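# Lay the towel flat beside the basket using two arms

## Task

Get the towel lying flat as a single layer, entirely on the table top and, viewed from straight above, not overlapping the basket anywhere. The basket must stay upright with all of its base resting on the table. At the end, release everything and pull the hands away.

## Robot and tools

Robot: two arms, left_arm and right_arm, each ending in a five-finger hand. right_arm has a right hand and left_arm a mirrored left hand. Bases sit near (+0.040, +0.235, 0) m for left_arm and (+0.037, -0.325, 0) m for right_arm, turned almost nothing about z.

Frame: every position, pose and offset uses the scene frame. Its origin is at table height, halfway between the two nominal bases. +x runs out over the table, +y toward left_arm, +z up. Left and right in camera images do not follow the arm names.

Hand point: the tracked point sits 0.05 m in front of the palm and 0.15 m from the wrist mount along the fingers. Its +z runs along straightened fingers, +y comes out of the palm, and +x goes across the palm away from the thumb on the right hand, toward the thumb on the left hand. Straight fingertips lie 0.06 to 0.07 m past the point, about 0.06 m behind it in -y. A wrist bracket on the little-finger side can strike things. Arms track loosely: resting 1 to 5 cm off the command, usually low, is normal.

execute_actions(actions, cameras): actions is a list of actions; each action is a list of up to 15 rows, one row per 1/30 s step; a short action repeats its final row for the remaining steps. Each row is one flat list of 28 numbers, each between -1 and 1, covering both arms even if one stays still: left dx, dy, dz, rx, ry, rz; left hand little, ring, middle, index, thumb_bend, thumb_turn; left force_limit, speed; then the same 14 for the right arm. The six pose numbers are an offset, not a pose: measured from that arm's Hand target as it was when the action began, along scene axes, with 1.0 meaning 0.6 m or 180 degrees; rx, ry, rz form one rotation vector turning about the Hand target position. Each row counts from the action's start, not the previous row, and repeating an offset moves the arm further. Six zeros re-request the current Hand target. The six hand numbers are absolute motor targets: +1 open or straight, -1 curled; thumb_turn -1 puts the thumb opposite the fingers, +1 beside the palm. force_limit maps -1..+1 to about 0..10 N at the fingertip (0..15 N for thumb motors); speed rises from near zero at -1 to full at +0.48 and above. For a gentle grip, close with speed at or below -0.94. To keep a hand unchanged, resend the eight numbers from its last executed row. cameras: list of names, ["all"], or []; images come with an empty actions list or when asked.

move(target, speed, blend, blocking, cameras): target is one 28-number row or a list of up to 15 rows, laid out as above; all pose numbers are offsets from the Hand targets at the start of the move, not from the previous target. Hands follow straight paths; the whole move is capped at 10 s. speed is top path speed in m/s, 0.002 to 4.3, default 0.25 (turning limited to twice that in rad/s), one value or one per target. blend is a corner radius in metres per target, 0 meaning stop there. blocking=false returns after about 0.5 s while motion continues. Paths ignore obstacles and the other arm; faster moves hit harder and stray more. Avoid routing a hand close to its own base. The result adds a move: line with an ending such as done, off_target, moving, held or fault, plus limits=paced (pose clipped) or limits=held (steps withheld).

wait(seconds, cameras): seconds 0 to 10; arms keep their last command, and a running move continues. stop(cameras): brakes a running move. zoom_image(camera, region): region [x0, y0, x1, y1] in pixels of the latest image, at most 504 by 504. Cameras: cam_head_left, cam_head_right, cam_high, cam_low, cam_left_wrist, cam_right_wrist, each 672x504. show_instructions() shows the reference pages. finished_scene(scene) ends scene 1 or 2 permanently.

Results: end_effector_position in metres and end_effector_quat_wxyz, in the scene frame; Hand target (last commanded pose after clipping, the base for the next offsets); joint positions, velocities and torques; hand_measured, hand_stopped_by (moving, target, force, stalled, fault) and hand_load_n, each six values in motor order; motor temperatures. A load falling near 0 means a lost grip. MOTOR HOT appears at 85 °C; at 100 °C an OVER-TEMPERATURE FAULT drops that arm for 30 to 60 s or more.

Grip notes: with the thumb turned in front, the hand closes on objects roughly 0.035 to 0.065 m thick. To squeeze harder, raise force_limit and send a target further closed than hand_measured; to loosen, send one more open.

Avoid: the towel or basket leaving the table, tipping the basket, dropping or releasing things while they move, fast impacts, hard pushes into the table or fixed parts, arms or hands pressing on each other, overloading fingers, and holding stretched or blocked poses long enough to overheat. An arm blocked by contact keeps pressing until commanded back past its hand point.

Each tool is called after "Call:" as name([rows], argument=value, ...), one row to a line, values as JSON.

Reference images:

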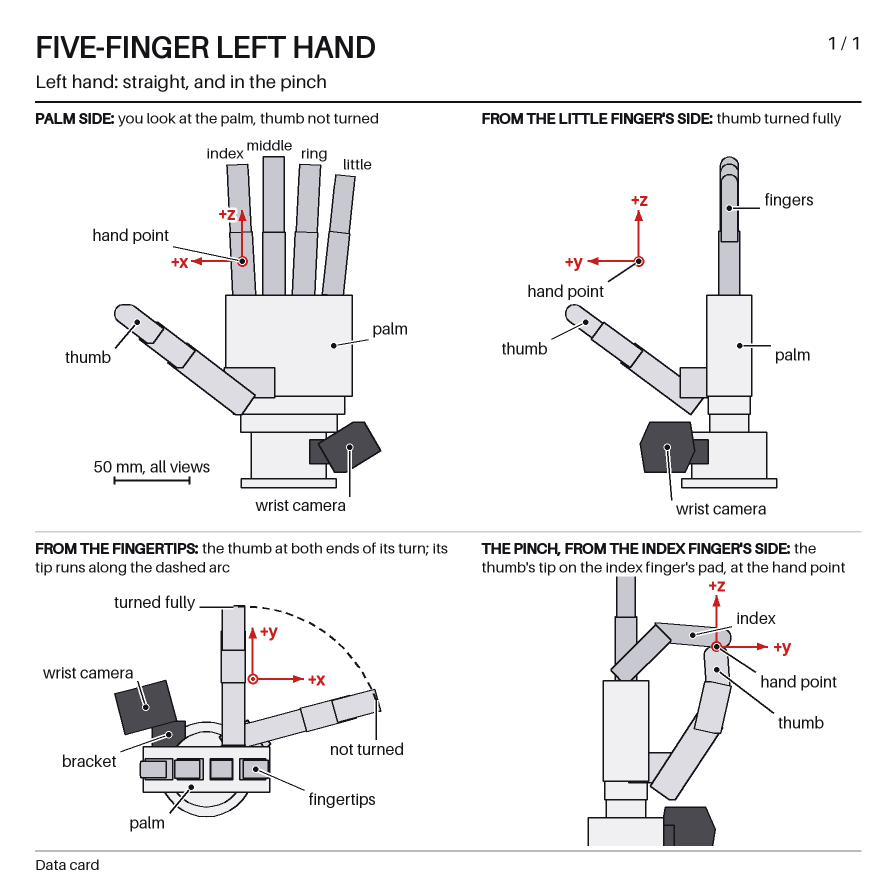

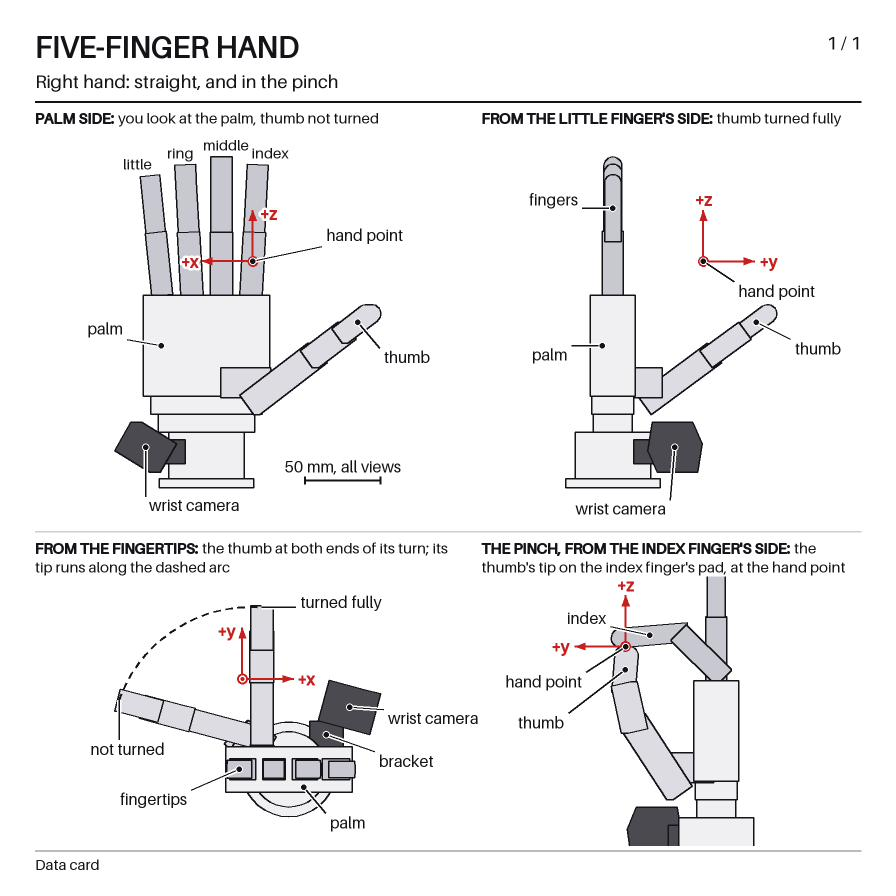

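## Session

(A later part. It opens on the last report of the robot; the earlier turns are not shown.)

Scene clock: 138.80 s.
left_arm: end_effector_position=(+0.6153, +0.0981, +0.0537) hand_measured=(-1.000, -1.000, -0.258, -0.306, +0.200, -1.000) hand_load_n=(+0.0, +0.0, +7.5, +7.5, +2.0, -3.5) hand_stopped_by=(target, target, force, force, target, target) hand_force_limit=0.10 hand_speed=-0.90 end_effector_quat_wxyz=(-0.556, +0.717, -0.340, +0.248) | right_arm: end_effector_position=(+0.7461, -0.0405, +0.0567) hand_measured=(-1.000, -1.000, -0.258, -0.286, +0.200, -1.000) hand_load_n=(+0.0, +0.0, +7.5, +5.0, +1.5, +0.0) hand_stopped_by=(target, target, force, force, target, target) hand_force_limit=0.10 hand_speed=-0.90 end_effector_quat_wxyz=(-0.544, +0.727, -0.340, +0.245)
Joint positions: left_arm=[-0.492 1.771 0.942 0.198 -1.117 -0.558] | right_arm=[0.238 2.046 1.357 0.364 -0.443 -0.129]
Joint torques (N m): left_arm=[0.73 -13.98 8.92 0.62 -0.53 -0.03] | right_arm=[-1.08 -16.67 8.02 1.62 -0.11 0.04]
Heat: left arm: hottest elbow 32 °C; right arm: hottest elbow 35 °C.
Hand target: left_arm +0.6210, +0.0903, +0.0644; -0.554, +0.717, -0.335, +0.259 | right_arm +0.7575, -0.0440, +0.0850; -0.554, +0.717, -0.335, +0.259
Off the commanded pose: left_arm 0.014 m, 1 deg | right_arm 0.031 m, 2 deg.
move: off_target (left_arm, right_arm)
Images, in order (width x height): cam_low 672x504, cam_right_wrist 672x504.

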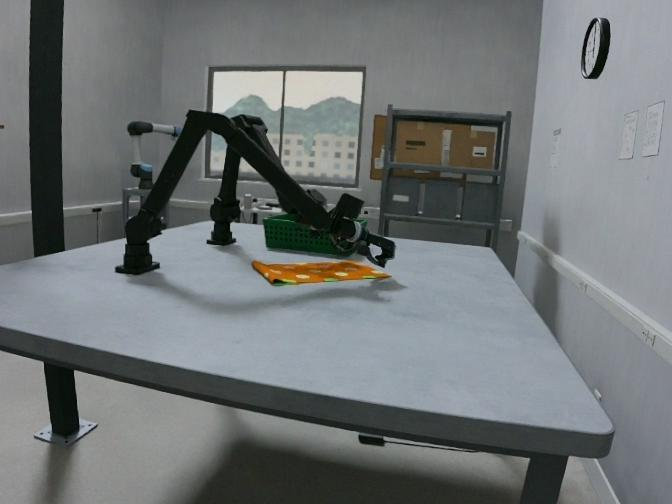

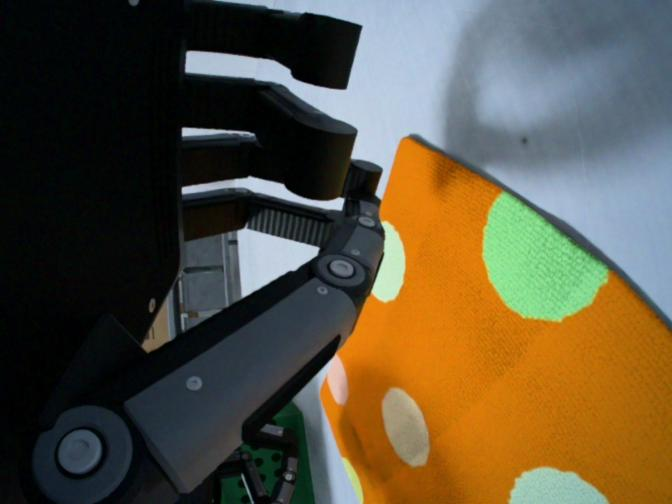

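Call:
execute_actions(actions=[])

Call:
zoom_image(camera="cam_high", region=[210, 240, 430, 405])

Call:
zoom_image(camera="cam_low", region=[245, 253, 335, 293])

Call:
zoom_image(camera="cam_head_right", region=[290, 170, 440, 290])

Scene clock: 145.30 s.
left_arm: end_effector_position=(+0.6153, +0.0981, +0.0537) hand_measured=(-1.000, -1.000, -0.258, -0.306, +0.200, -1.000) hand_load_n=(+0.0, +0.0, +7.0, +7.5, +2.0, -3.5) hand_stopped_by=(target, target, force, force, target, target) hand_force_limit=0.10 hand_speed=-0.90 end_effector_quat_wxyz=(-0.556, +0.717, -0.340, +0.248) | right_arm: end_effector_position=(+0.7461, -0.0405, +0.0567) hand_measured=(-1.000, -1.000, -0.258, -0.286, +0.200, -1.000) hand_load_n=(+0.0, +0.0, +7.0, +5.5, +1.5, +0.0) hand_stopped_by=(target, target, force, force, target, target) hand_force_limit=0.10 hand_speed=-0.90 end_effector_quat_wxyz=(-0.544, +0.727, -0.340, +0.245)
Joint positions: left_arm=[-0.492 1.771 0.942 0.198 -1.117 -0.558] | right_arm=[0.238 2.046 1.357 0.364 -0.443 -0.129]
Joint velocities: within noise
Joint torques (N m): left_arm=[0.5 -13.8 8.8 0.73 -0.5 -0.01] | right_arm=[-1.08 -16.67 8.03 1.59 -0.11 0.04]
Motor temperatures (°C): left_arm=[26 26 32 26 25 24] | right_arm=[23 33 36 22 27 25]
Heat: left arm: hottest elbow 32 °C; right arm: hottest elbow 36 °C.
Hand target: left_arm +0.6210, +0.0903, +0.0644; -0.554, +0.717, -0.335, +0.259 | right_arm +0.7575, -0.0440, +0.0850; -0.554, +0.717, -0.335, +0.259
Off the commanded pose: left_arm 0.014 m, 1 deg | right_arm 0.031 m, 2 deg.

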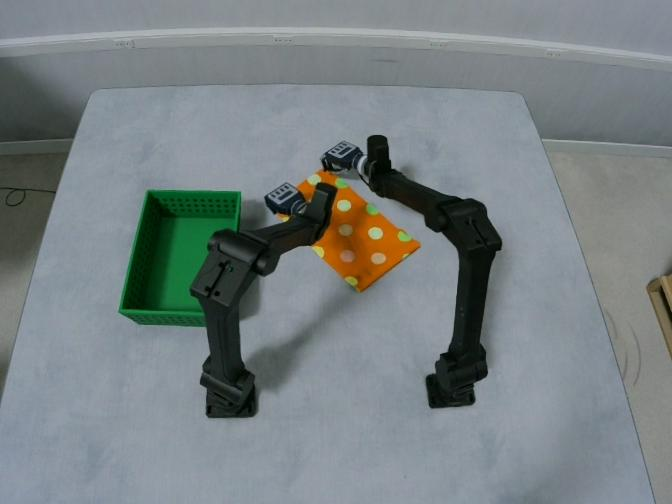

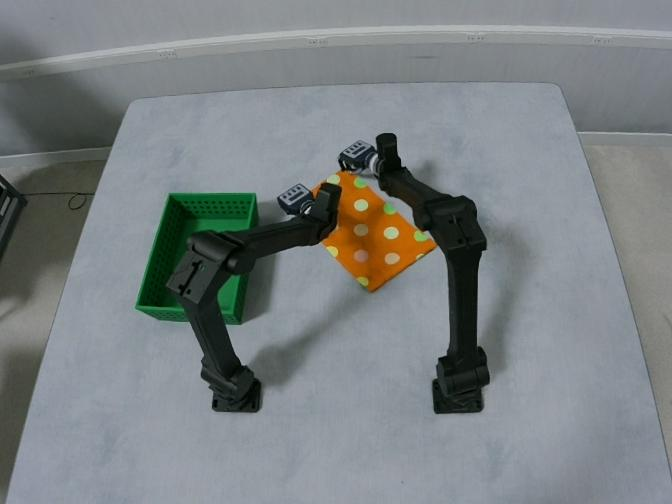

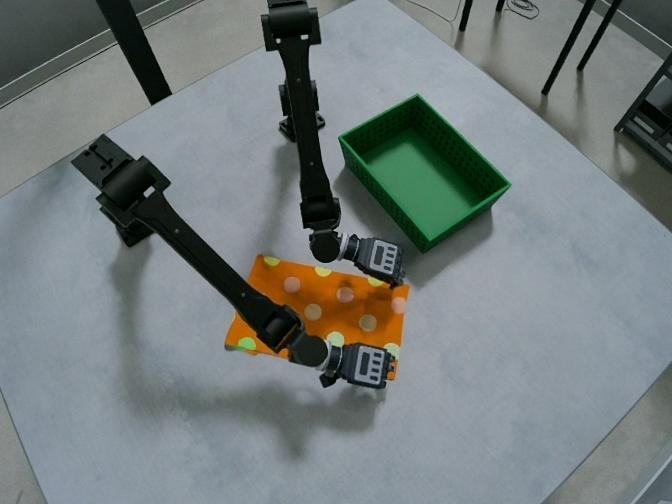

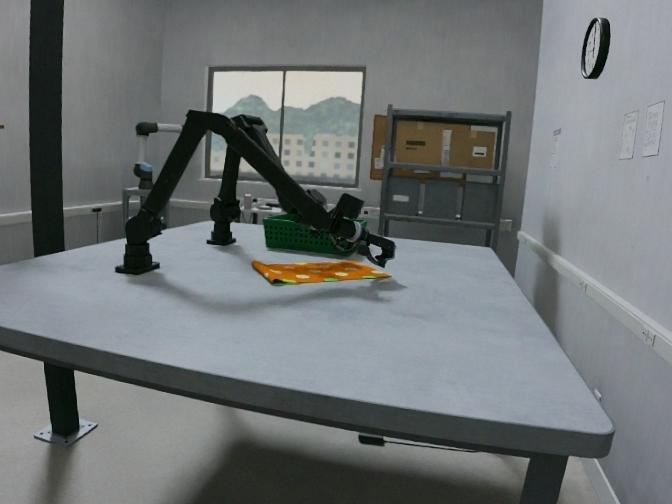

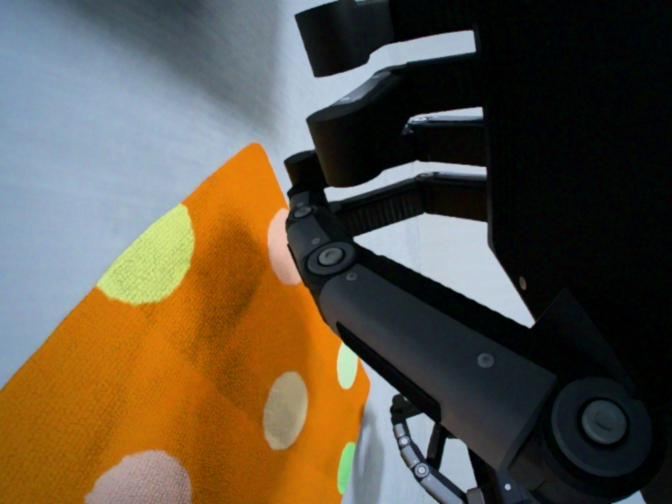

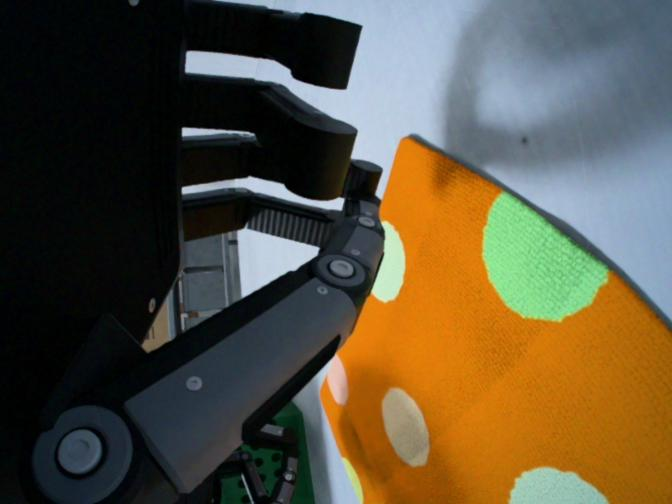

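Scaled by 2.291 from the camera's 672x504 image, which has a finer 960x720 frame.

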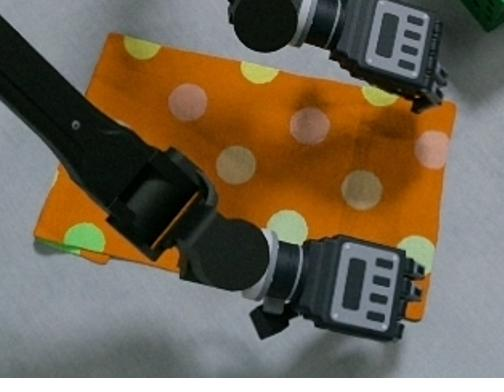

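Scaled by 5.600 from the camera's 672x504 image, which has a finer 960x720 frame.

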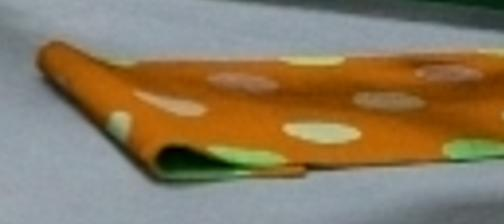

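Scaled by 3.360 from the camera's 672x504 image, which has a finer 960x720 frame.

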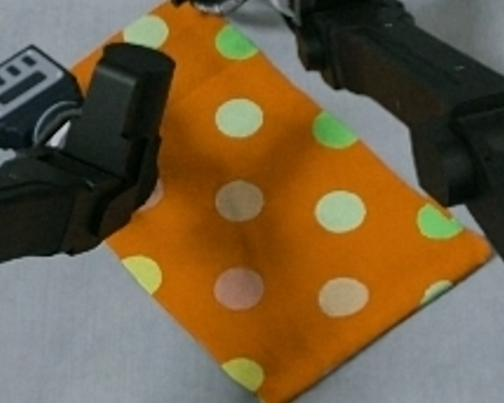

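Call:
move([
  [-0.045,-0.07,0.0,0,0,0, 0,0,0,0,0.2,-1,0.1,0, -0.088,-0.036,-0.025,0,0,0, 0,0,0,0,0.2,-1,0.1,0],
  [-0.045,-0.07,-0.11,0,0,0, 0,0,0,0,0.2,-1,0.1,0, -0.088,-0.036,-0.133,0,0,0, 0,0,0,0,0.2,-1,0.1,0],
], speed=0.1, cameras=["all"])

Scene clock: 150.57 s.
left_arm: end_effector_position=(+0.5953, +0.0533, +0.0189) hand_measured=(+0.000, +0.000, +0.000, +0.000, +0.200, -1.000) hand_load_n=(+0.0, +0.0, +0.0, +0.0, +0.0, +0.0) hand_stopped_by=(target, target, target, target, target, target) hand_force_limit=0.10 hand_speed=0.00 end_effector_quat_wxyz=(-0.556, +0.718, -0.322, +0.266) | right_arm: end_effector_position=(+0.7046, -0.0601, +0.0243) hand_measured=(+0.000, +0.000, +0.000, +0.000, +0.200, -1.000) hand_load_n=(+0.0, +0.0, -0.5, +0.0, +0.0, +0.0) hand_stopped_by=(target, target, target, target, target, target) hand_force_limit=0.10 hand_speed=0.00 end_effector_quat_wxyz=(-0.561, +0.714, -0.327, +0.264)
Joint positions: left_arm=[-0.595 1.858 0.948 0.174 -1.207 -0.727] | right_arm=[0.221 2.031 1.161 0.608 -0.459 -0.129]
Joint torques (N m): left_arm=[0.56 -10.99 6.97 1.18 -0.27 0] | right_arm=[-0.91 -11.58 5.6 2.02 -0.04 -0.01]
Heat: left arm: hottest elbow 32 °C; right arm: hottest elbow 35 °C.
Hand target: left_arm +0.5940, +0.0483, -0.0015; -0.554, +0.717, -0.335, +0.259 | right_arm +0.7047, -0.0655, +0.0053; -0.554, +0.717, -0.335, +0.259
Off the commanded pose: left_arm 0.021 m, 2 deg | right_arm 0.020 m, 1 deg.
move: off_target (left_arm, right_arm)

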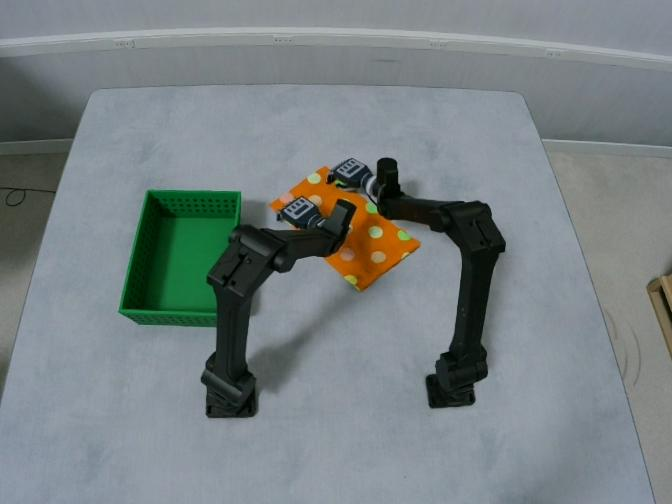

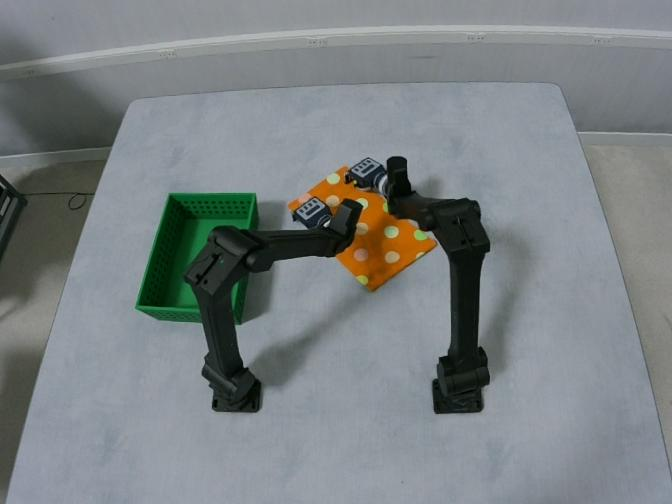

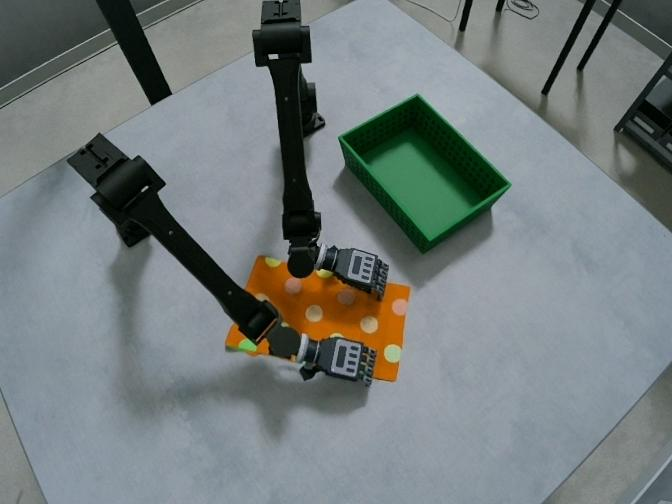

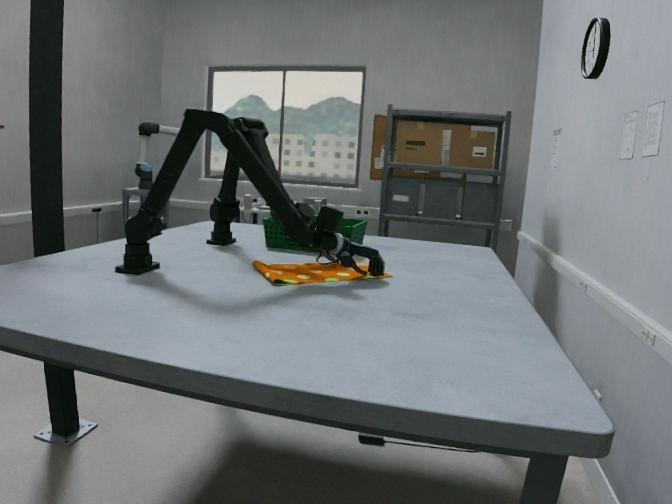

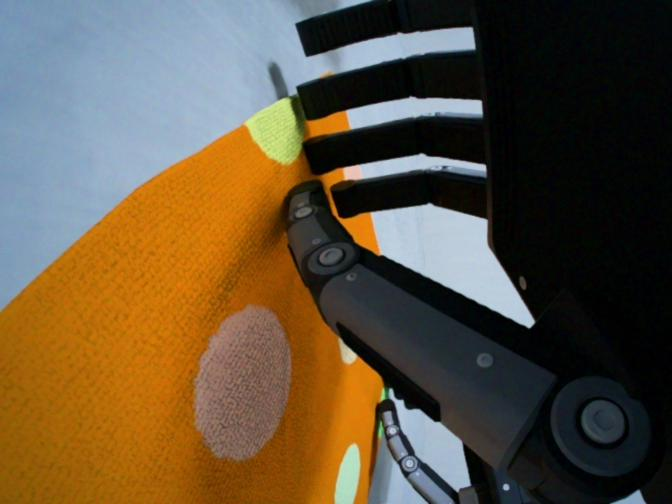

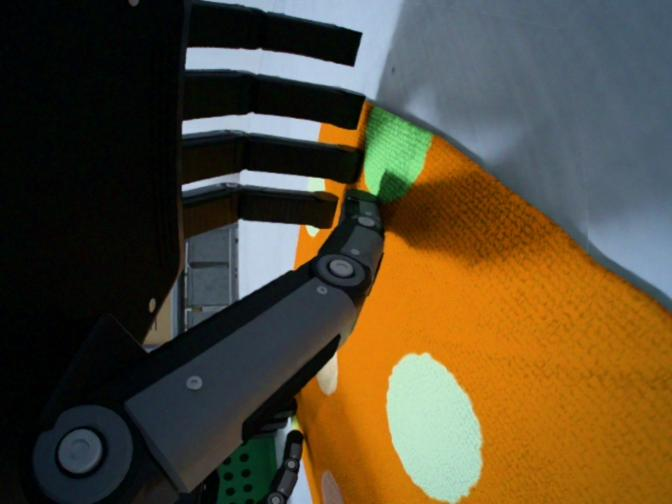

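Call:
move([
  [0.09,0.075,-0.015,0,0,0, 0,0,0,0,0.2,-1,0.1,0, 0.09,0.075,-0.015,0,0,0, 0,0,0,0,0.2,-1,0.1,0],
], speed=0.06, cameras=["all"])

Call:
zoom_image(camera="cam_high", region=[210, 240, 430, 405])

Call:
zoom_image(camera="cam_low", region=[245, 253, 335, 293])

Scene clock: 153.27 s.
left_arm: end_effector_position=(+0.6449, +0.0844, +0.0180) hand_measured=(+0.000, +0.000, +0.000, +0.000, +0.200, -1.000) hand_load_n=(+0.0, +0.0, -1.0, +0.0, +0.0, +0.0) hand_stopped_by=(target, target, target, target, target, target) hand_force_limit=0.10 hand_speed=0.00 end_effector_quat_wxyz=(-0.553, +0.717, -0.319, +0.281) | right_arm: end_effector_position=(+0.7593, -0.0300, +0.0239) hand_measured=(+0.000, +0.000, +0.000, +0.000, +0.200, -1.000) hand_load_n=(+0.0, +0.0, -1.0, +0.0, +0.0, +0.0) hand_stopped_by=(target, target, target, target, target, target) hand_force_limit=0.10 hand_speed=0.00 end_effector_quat_wxyz=(-0.564, +0.707, -0.325, +0.276)
Joint positions: left_arm=[-0.487 1.914 0.983 0.391 -1.105 -0.544] | right_arm=[0.252 2.141 1.354 0.555 -0.414 -0.12]
Joint torques (N m): left_arm=[2.9 -10.93 7.69 0.94 0 0.15] | right_arm=[0.62 -12.16 7.71 0.92 0.14 0.06]
Heat: left arm: hottest elbow 32 °C; right arm: hottest elbow 35 °C.
Hand target: left_arm +0.6479, +0.0932, -0.0107; -0.554, +0.717, -0.335, +0.259 | right_arm +0.7587, -0.0205, -0.0037; -0.554, +0.717, -0.335, +0.259
Off the commanded pose: left_arm 0.030 m, 3 deg | right_arm 0.029 m, 3 deg.
move: off_target (left_arm, right_arm)

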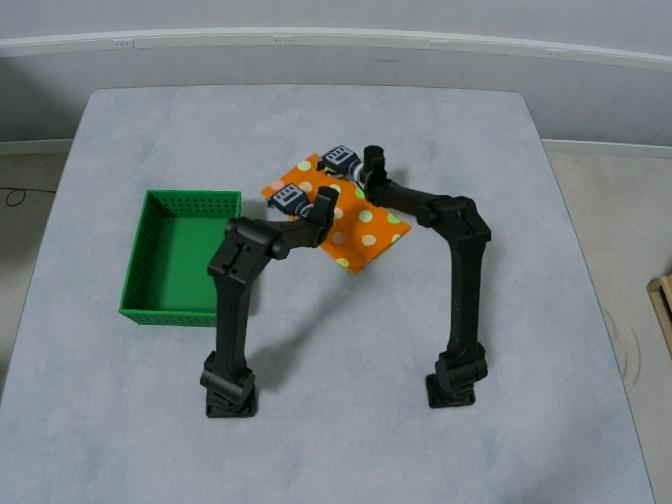

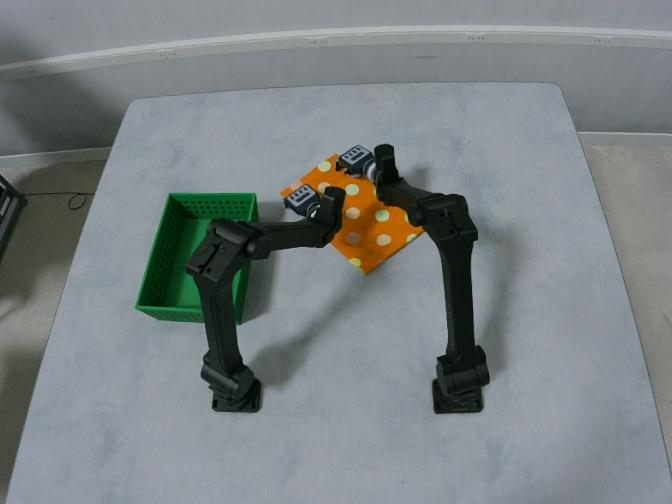

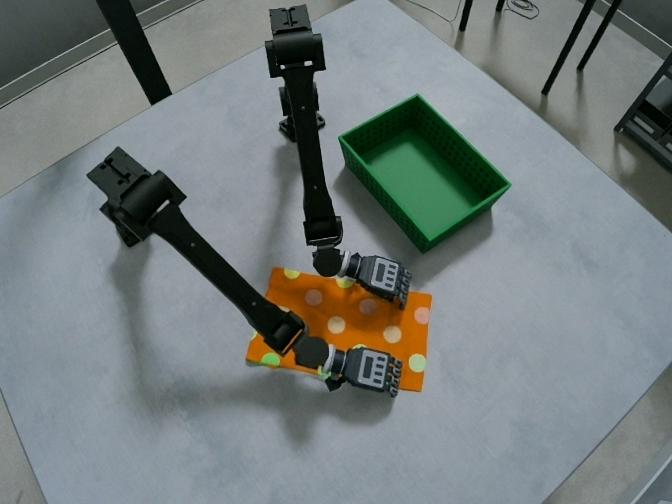

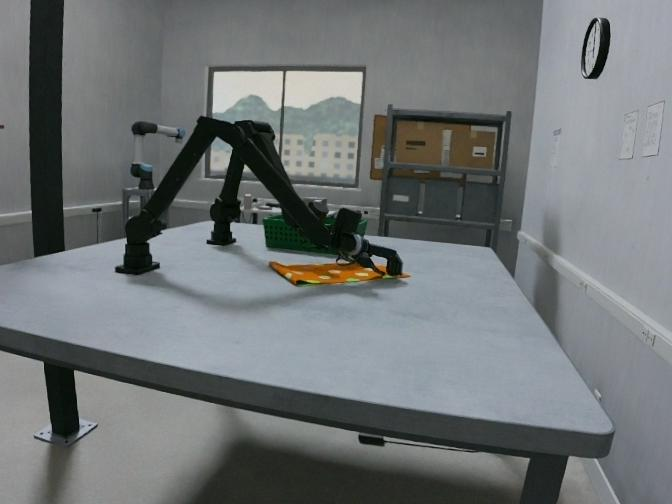

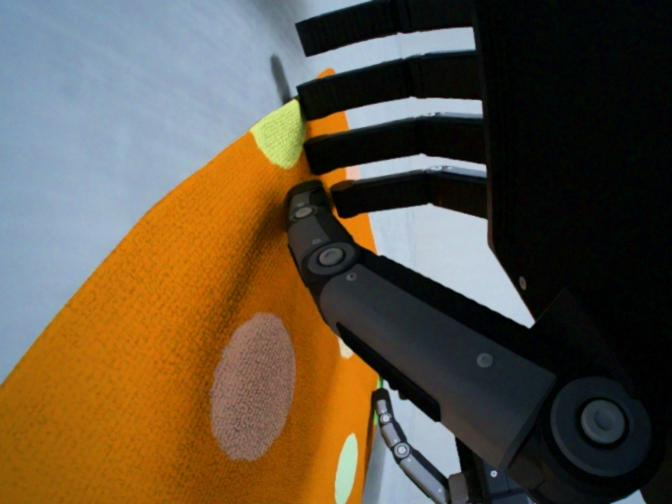

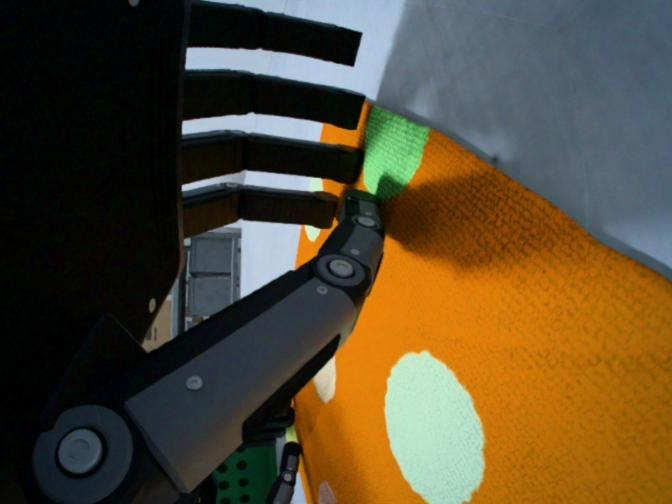

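Scaled by 2.291 from the camera's 672x504 image, which has a finer 960x720 frame.

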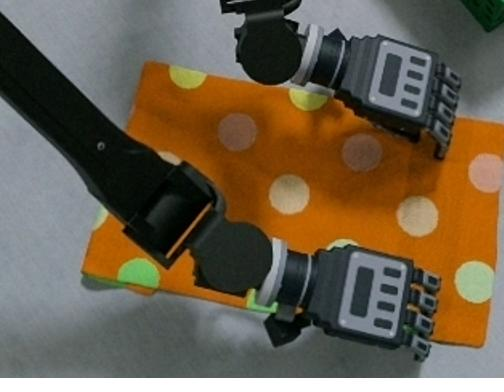

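Scaled by 5.600 from the camera's 672x504 image, which has a finer 960x720 frame.

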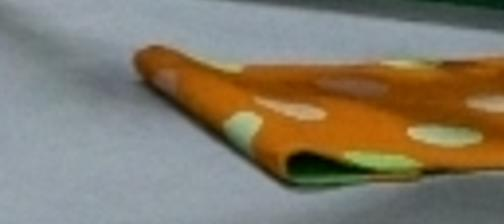

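Call:
move([
  [0.025,-0.09,0.0,0,0,-0.222, 0,0,0,0,0.2,-1,0.1,0, -0.167,-0.167,0,0,0,-0.222, 0,0,0,0,0.2,-1,0.1,0],
], speed=0.09, cameras=["all"])

Scene clock: 165.73 s.
left_arm: end_effector_position=(+0.6684, +0.0322, +0.0175) hand_measured=(+0.000, +0.000, +0.000, +0.000, +0.200, -1.000) hand_load_n=(+0.0, +0.0, +0.0, -0.5, +0.0, +0.0) hand_stopped_by=(target, target, target, target, target, target) hand_force_limit=0.10 hand_speed=0.00 end_effector_quat_wxyz=(-0.438, +0.555, -0.546, +0.450) | right_arm: end_effector_position=(+0.6744, -0.1194, +0.0212) hand_measured=(+0.000, +0.000, +0.000, +0.000, +0.200, -1.000) hand_load_n=(+0.0, +0.0, +2.5, +0.0, -0.5, +0.0) hand_stopped_by=(target, target, target, target, target, target) hand_force_limit=0.10 hand_speed=0.00 end_effector_quat_wxyz=(-0.452, +0.542, -0.553, +0.443)
Joint positions: left_arm=[-0.363 1.922 0.884 0.811 -0.346 -0.1] | right_arm=[0.354 1.934 0.91 0.809 0.353 0.096]
Joint torques (N m): left_arm=[1.9 -11.93 5.34 1.73 0.19 0.11] | right_arm=[0.26 -10.81 2.89 1.16 0.25 -0.02]
Heat: left arm: hottest elbow 31 °C; right arm: hottest elbow 35 °C.
Hand target: left_arm +0.6630, +0.0393, -0.0106; -0.433, +0.559, -0.559, +0.433 | right_arm +0.6585, -0.1207, -0.0037; -0.432, +0.559, -0.560, +0.432
Off the commanded pose: left_arm 0.030 m, 3 deg | right_arm 0.030 m, 3 deg.
move: off_target (left_arm, right_arm)

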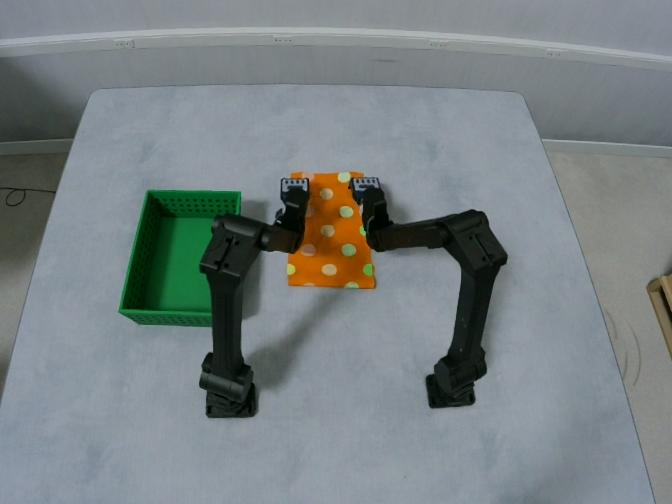

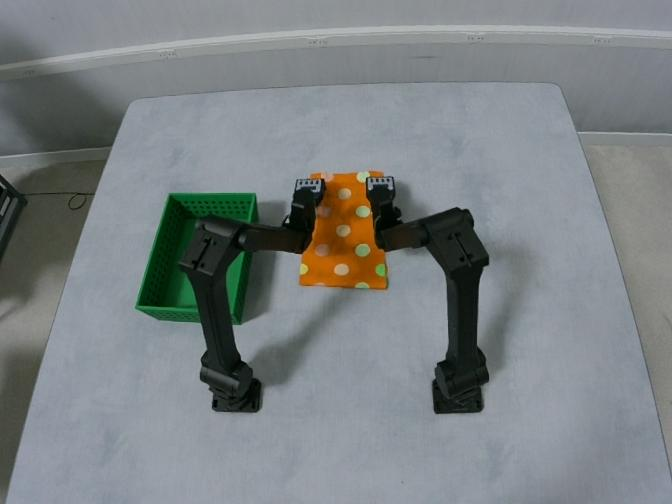

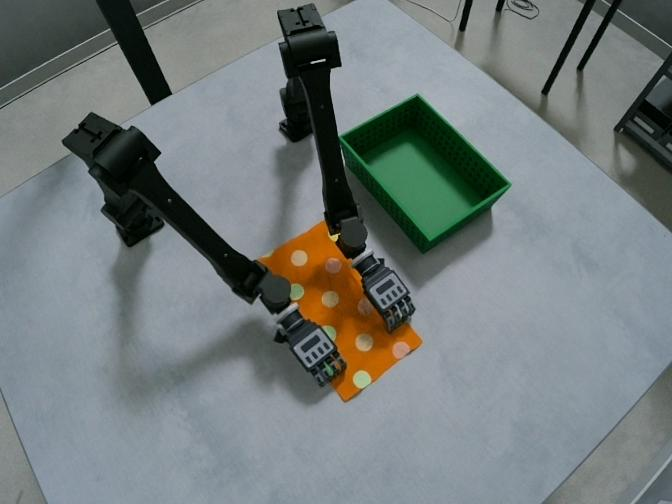

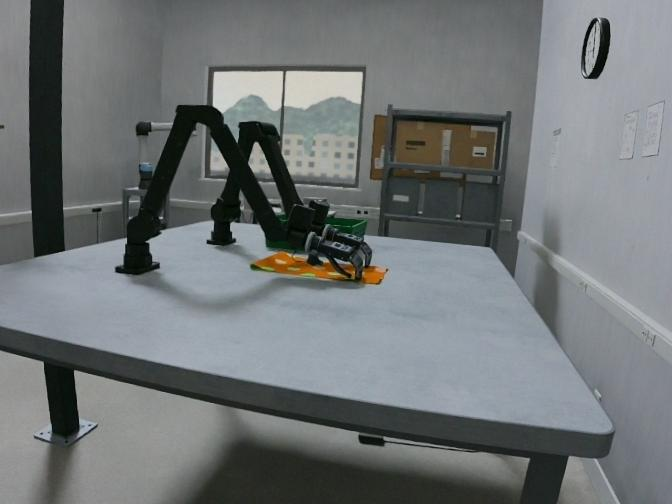

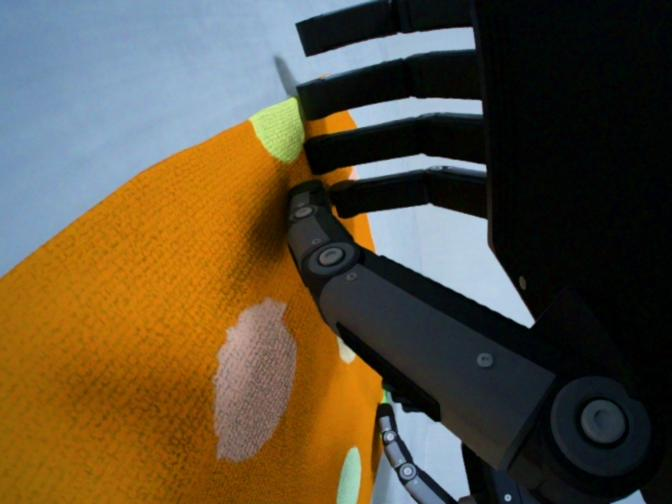

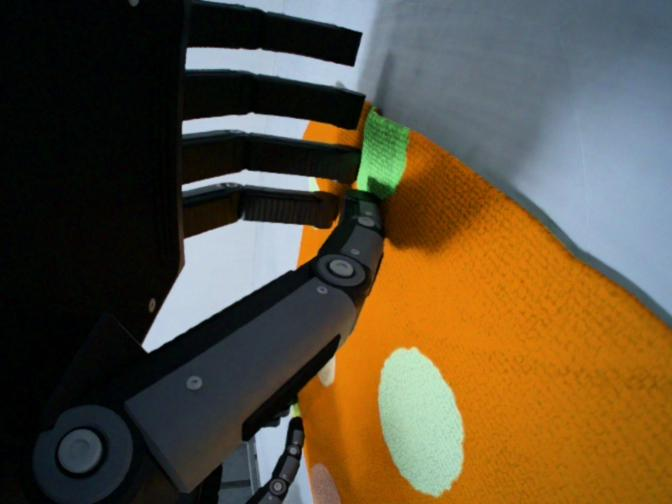

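Call:
move([
  [0,0,0.12,0,0,0, 0,0,0,0,0.2,-1,0.1,0, 0,0,0.1,0,0,0, 0,0,0,0,0.2,-1,0.1,0],
  [0.075,0.01,0.12,0,-0.056,0, 1,1,0,0,0.05,-1,0.1,0, 0.085,-0.005,0.1,0,-0.056,0, 1,1,0,0,0.05,-1,0.1,0],
], speed=0.09, cameras=["all"])

Scene clock: 171.37 s.
left_arm: end_effector_position=(+0.6935, +0.0423, +0.0600) hand_measured=(+1.000, +1.000, +0.000, +0.000, +0.050, -1.000) hand_load_n=(+0.0, +0.0, +0.0, +0.0, +0.0, +0.5) hand_stopped_by=(target, target, target, target, target, target) hand_force_limit=0.10 hand_speed=0.00 end_effector_quat_wxyz=(-0.473, +0.522, -0.525, +0.477) | right_arm: end_effector_position=(+0.6913, -0.1245, +0.0417) hand_measured=(+1.000, +1.000, +0.000, +0.000, +0.050, -1.000) hand_load_n=(+0.0, +0.0, -0.5, +0.0, +0.5, +0.0) hand_stopped_by=(target, target, target, target, target, target) hand_force_limit=0.10 hand_speed=0.00 end_effector_quat_wxyz=(-0.468, +0.532, -0.527, +0.469)
Joint positions: left_arm=[-0.335 1.904 0.913 0.889 -0.322 -0.034] | right_arm=[0.339 1.943 0.931 0.882 0.341 0.037]
Joint torques (N m): left_arm=[2.32 -12.92 9.47 2.19 0.09 0.11] | right_arm=[-0.97 -11.05 7.62 2.56 0.01 -0.11]
Heat: left arm: hottest elbow 31 °C; right arm: hottest elbow 34 °C.
Hand target: left_arm +0.7080, +0.0452, +0.0614; -0.480, +0.519, -0.519, +0.480 | right_arm +0.7096, -0.1238, +0.0564; -0.480, +0.519, -0.519, +0.480
Off the commanded pose: left_arm 0.015 m, 1 deg | right_arm 0.023 m, 2 deg.
move: off_target (left_arm, right_arm); target 2's new numbers were sent with right_arm's hand 0.024 m and 3 deg from that target

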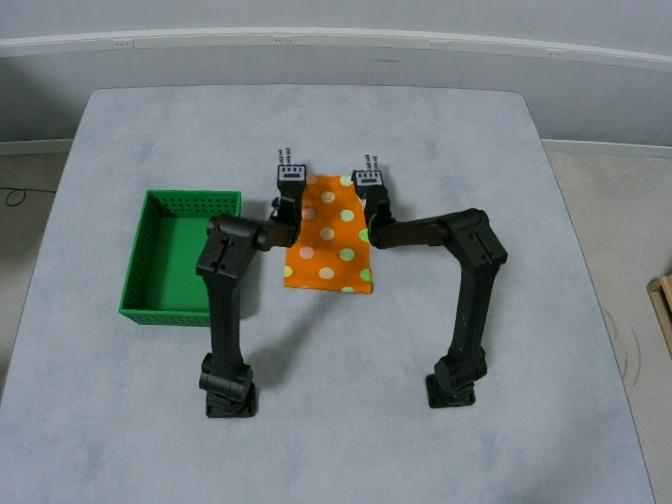

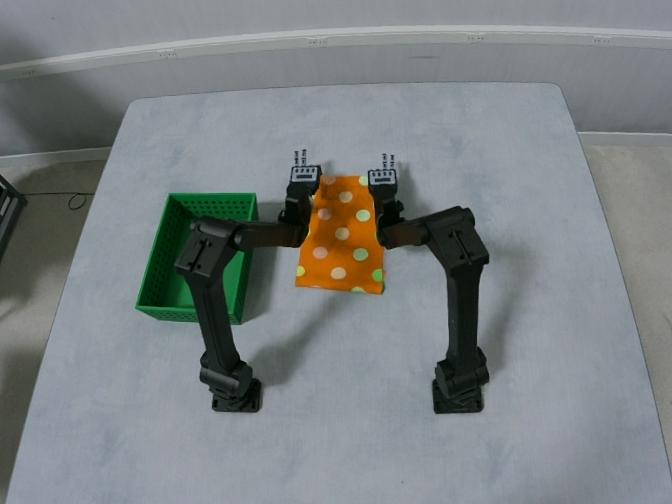

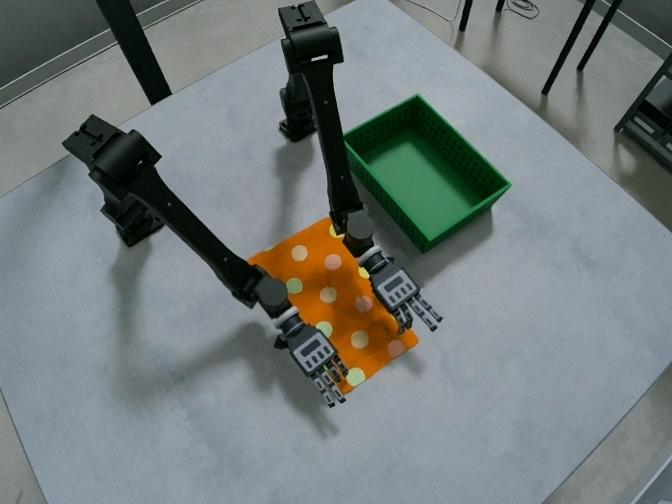

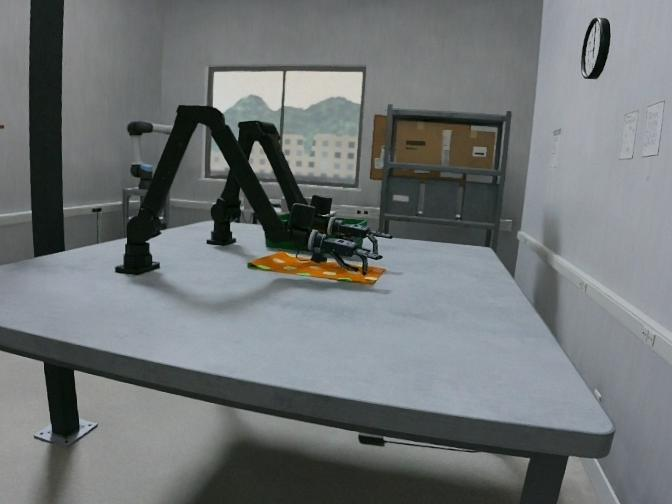

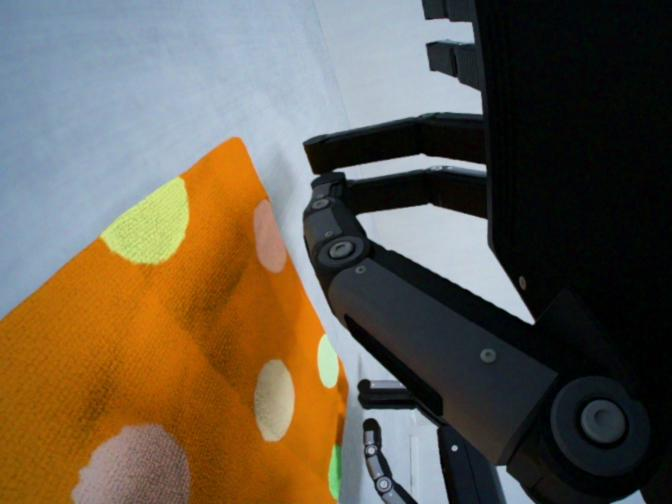

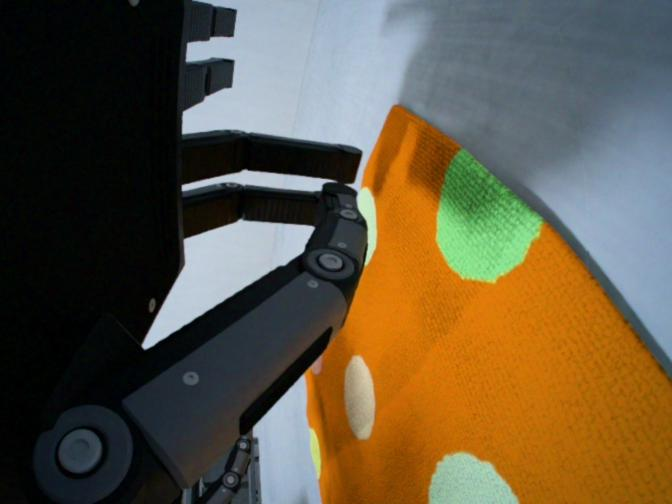

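Call:
move([
  [-0.016,-0.034,-0.05,0,0,0, 1,1,0,0,0.05,-1,0.1,0, 0.0,-0.014,-0.02,0,0,0, 1,1,0,0,0.05,-1,0.1,0],
], speed=0.09, cameras=["cam_left_wrist","cam_right_wrist","cam_low"])

Scene clock: 174.10 s.
left_arm: end_effector_position=(+0.6896, +0.0323, +0.0307) hand_measured=(+1.000, +1.000, +0.000, +0.000, +0.050, -1.000) hand_load_n=(+0.0, +0.0, +0.0, +0.0, +0.0, +0.0) hand_stopped_by=(target, target, target, target, target, target) hand_force_limit=0.10 hand_speed=0.00 end_effector_quat_wxyz=(-0.477, +0.524, -0.523, +0.474) | right_arm: end_effector_position=(+0.6943, -0.1319, +0.0320) hand_measured=(+1.000, +1.000, +0.000, +0.000, +0.050, -1.000) hand_load_n=(+0.0, +0.0, +0.0, +0.0, +0.0, +0.0) hand_stopped_by=(target, target, target, target, target, target) hand_force_limit=0.10 hand_speed=0.00 end_effector_quat_wxyz=(-0.469, +0.530, -0.527, +0.470)
Joint positions: left_arm=[-0.361 1.978 0.913 0.962 -0.359 -0.034] | right_arm=[0.323 1.969 0.931 0.913 0.325 0.036]
Joint torques (N m): left_arm=[0.85 -13.1 8.47 2.17 -0.2 0.09] | right_arm=[-0.97 -11.34 6.94 2.62 0 -0.11]
Heat: left arm: hottest elbow 31 °C; right arm: hottest elbow 34 °C.
Hand target: left_arm +0.6984, +0.0248, +0.0315; -0.480, +0.519, -0.519, +0.480 | right_arm +0.7096, -0.1322, +0.0444; -0.480, +0.519, -0.519, +0.480
Off the commanded pose: left_arm 0.012 m, 1 deg | right_arm 0.020 m, 2 deg.
move: off_target (left_arm, right_arm)
Images, in order (width x height): cam_low 672x504, cam_left_wrist 672x504, cam_right_wrist 672x504.

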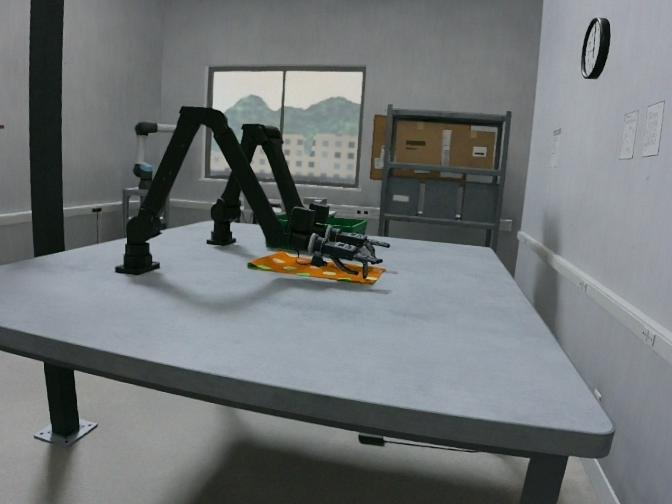

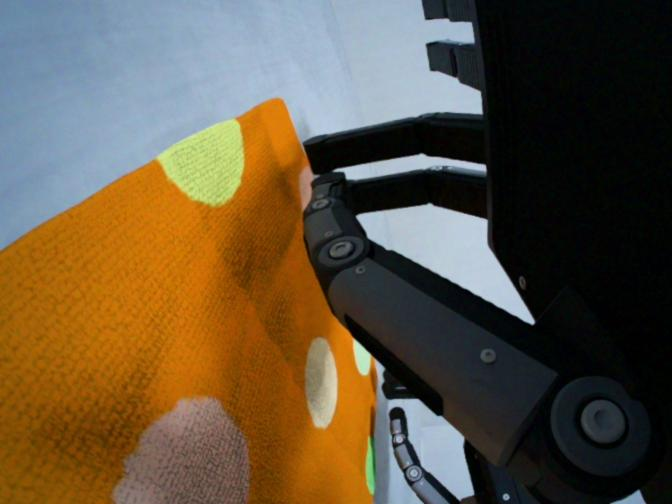

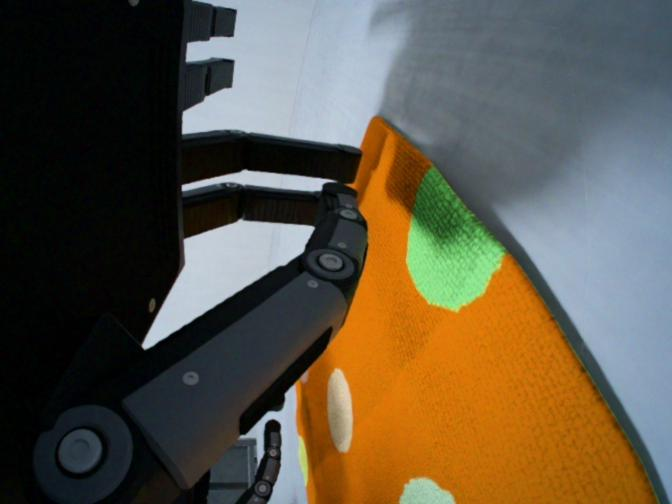

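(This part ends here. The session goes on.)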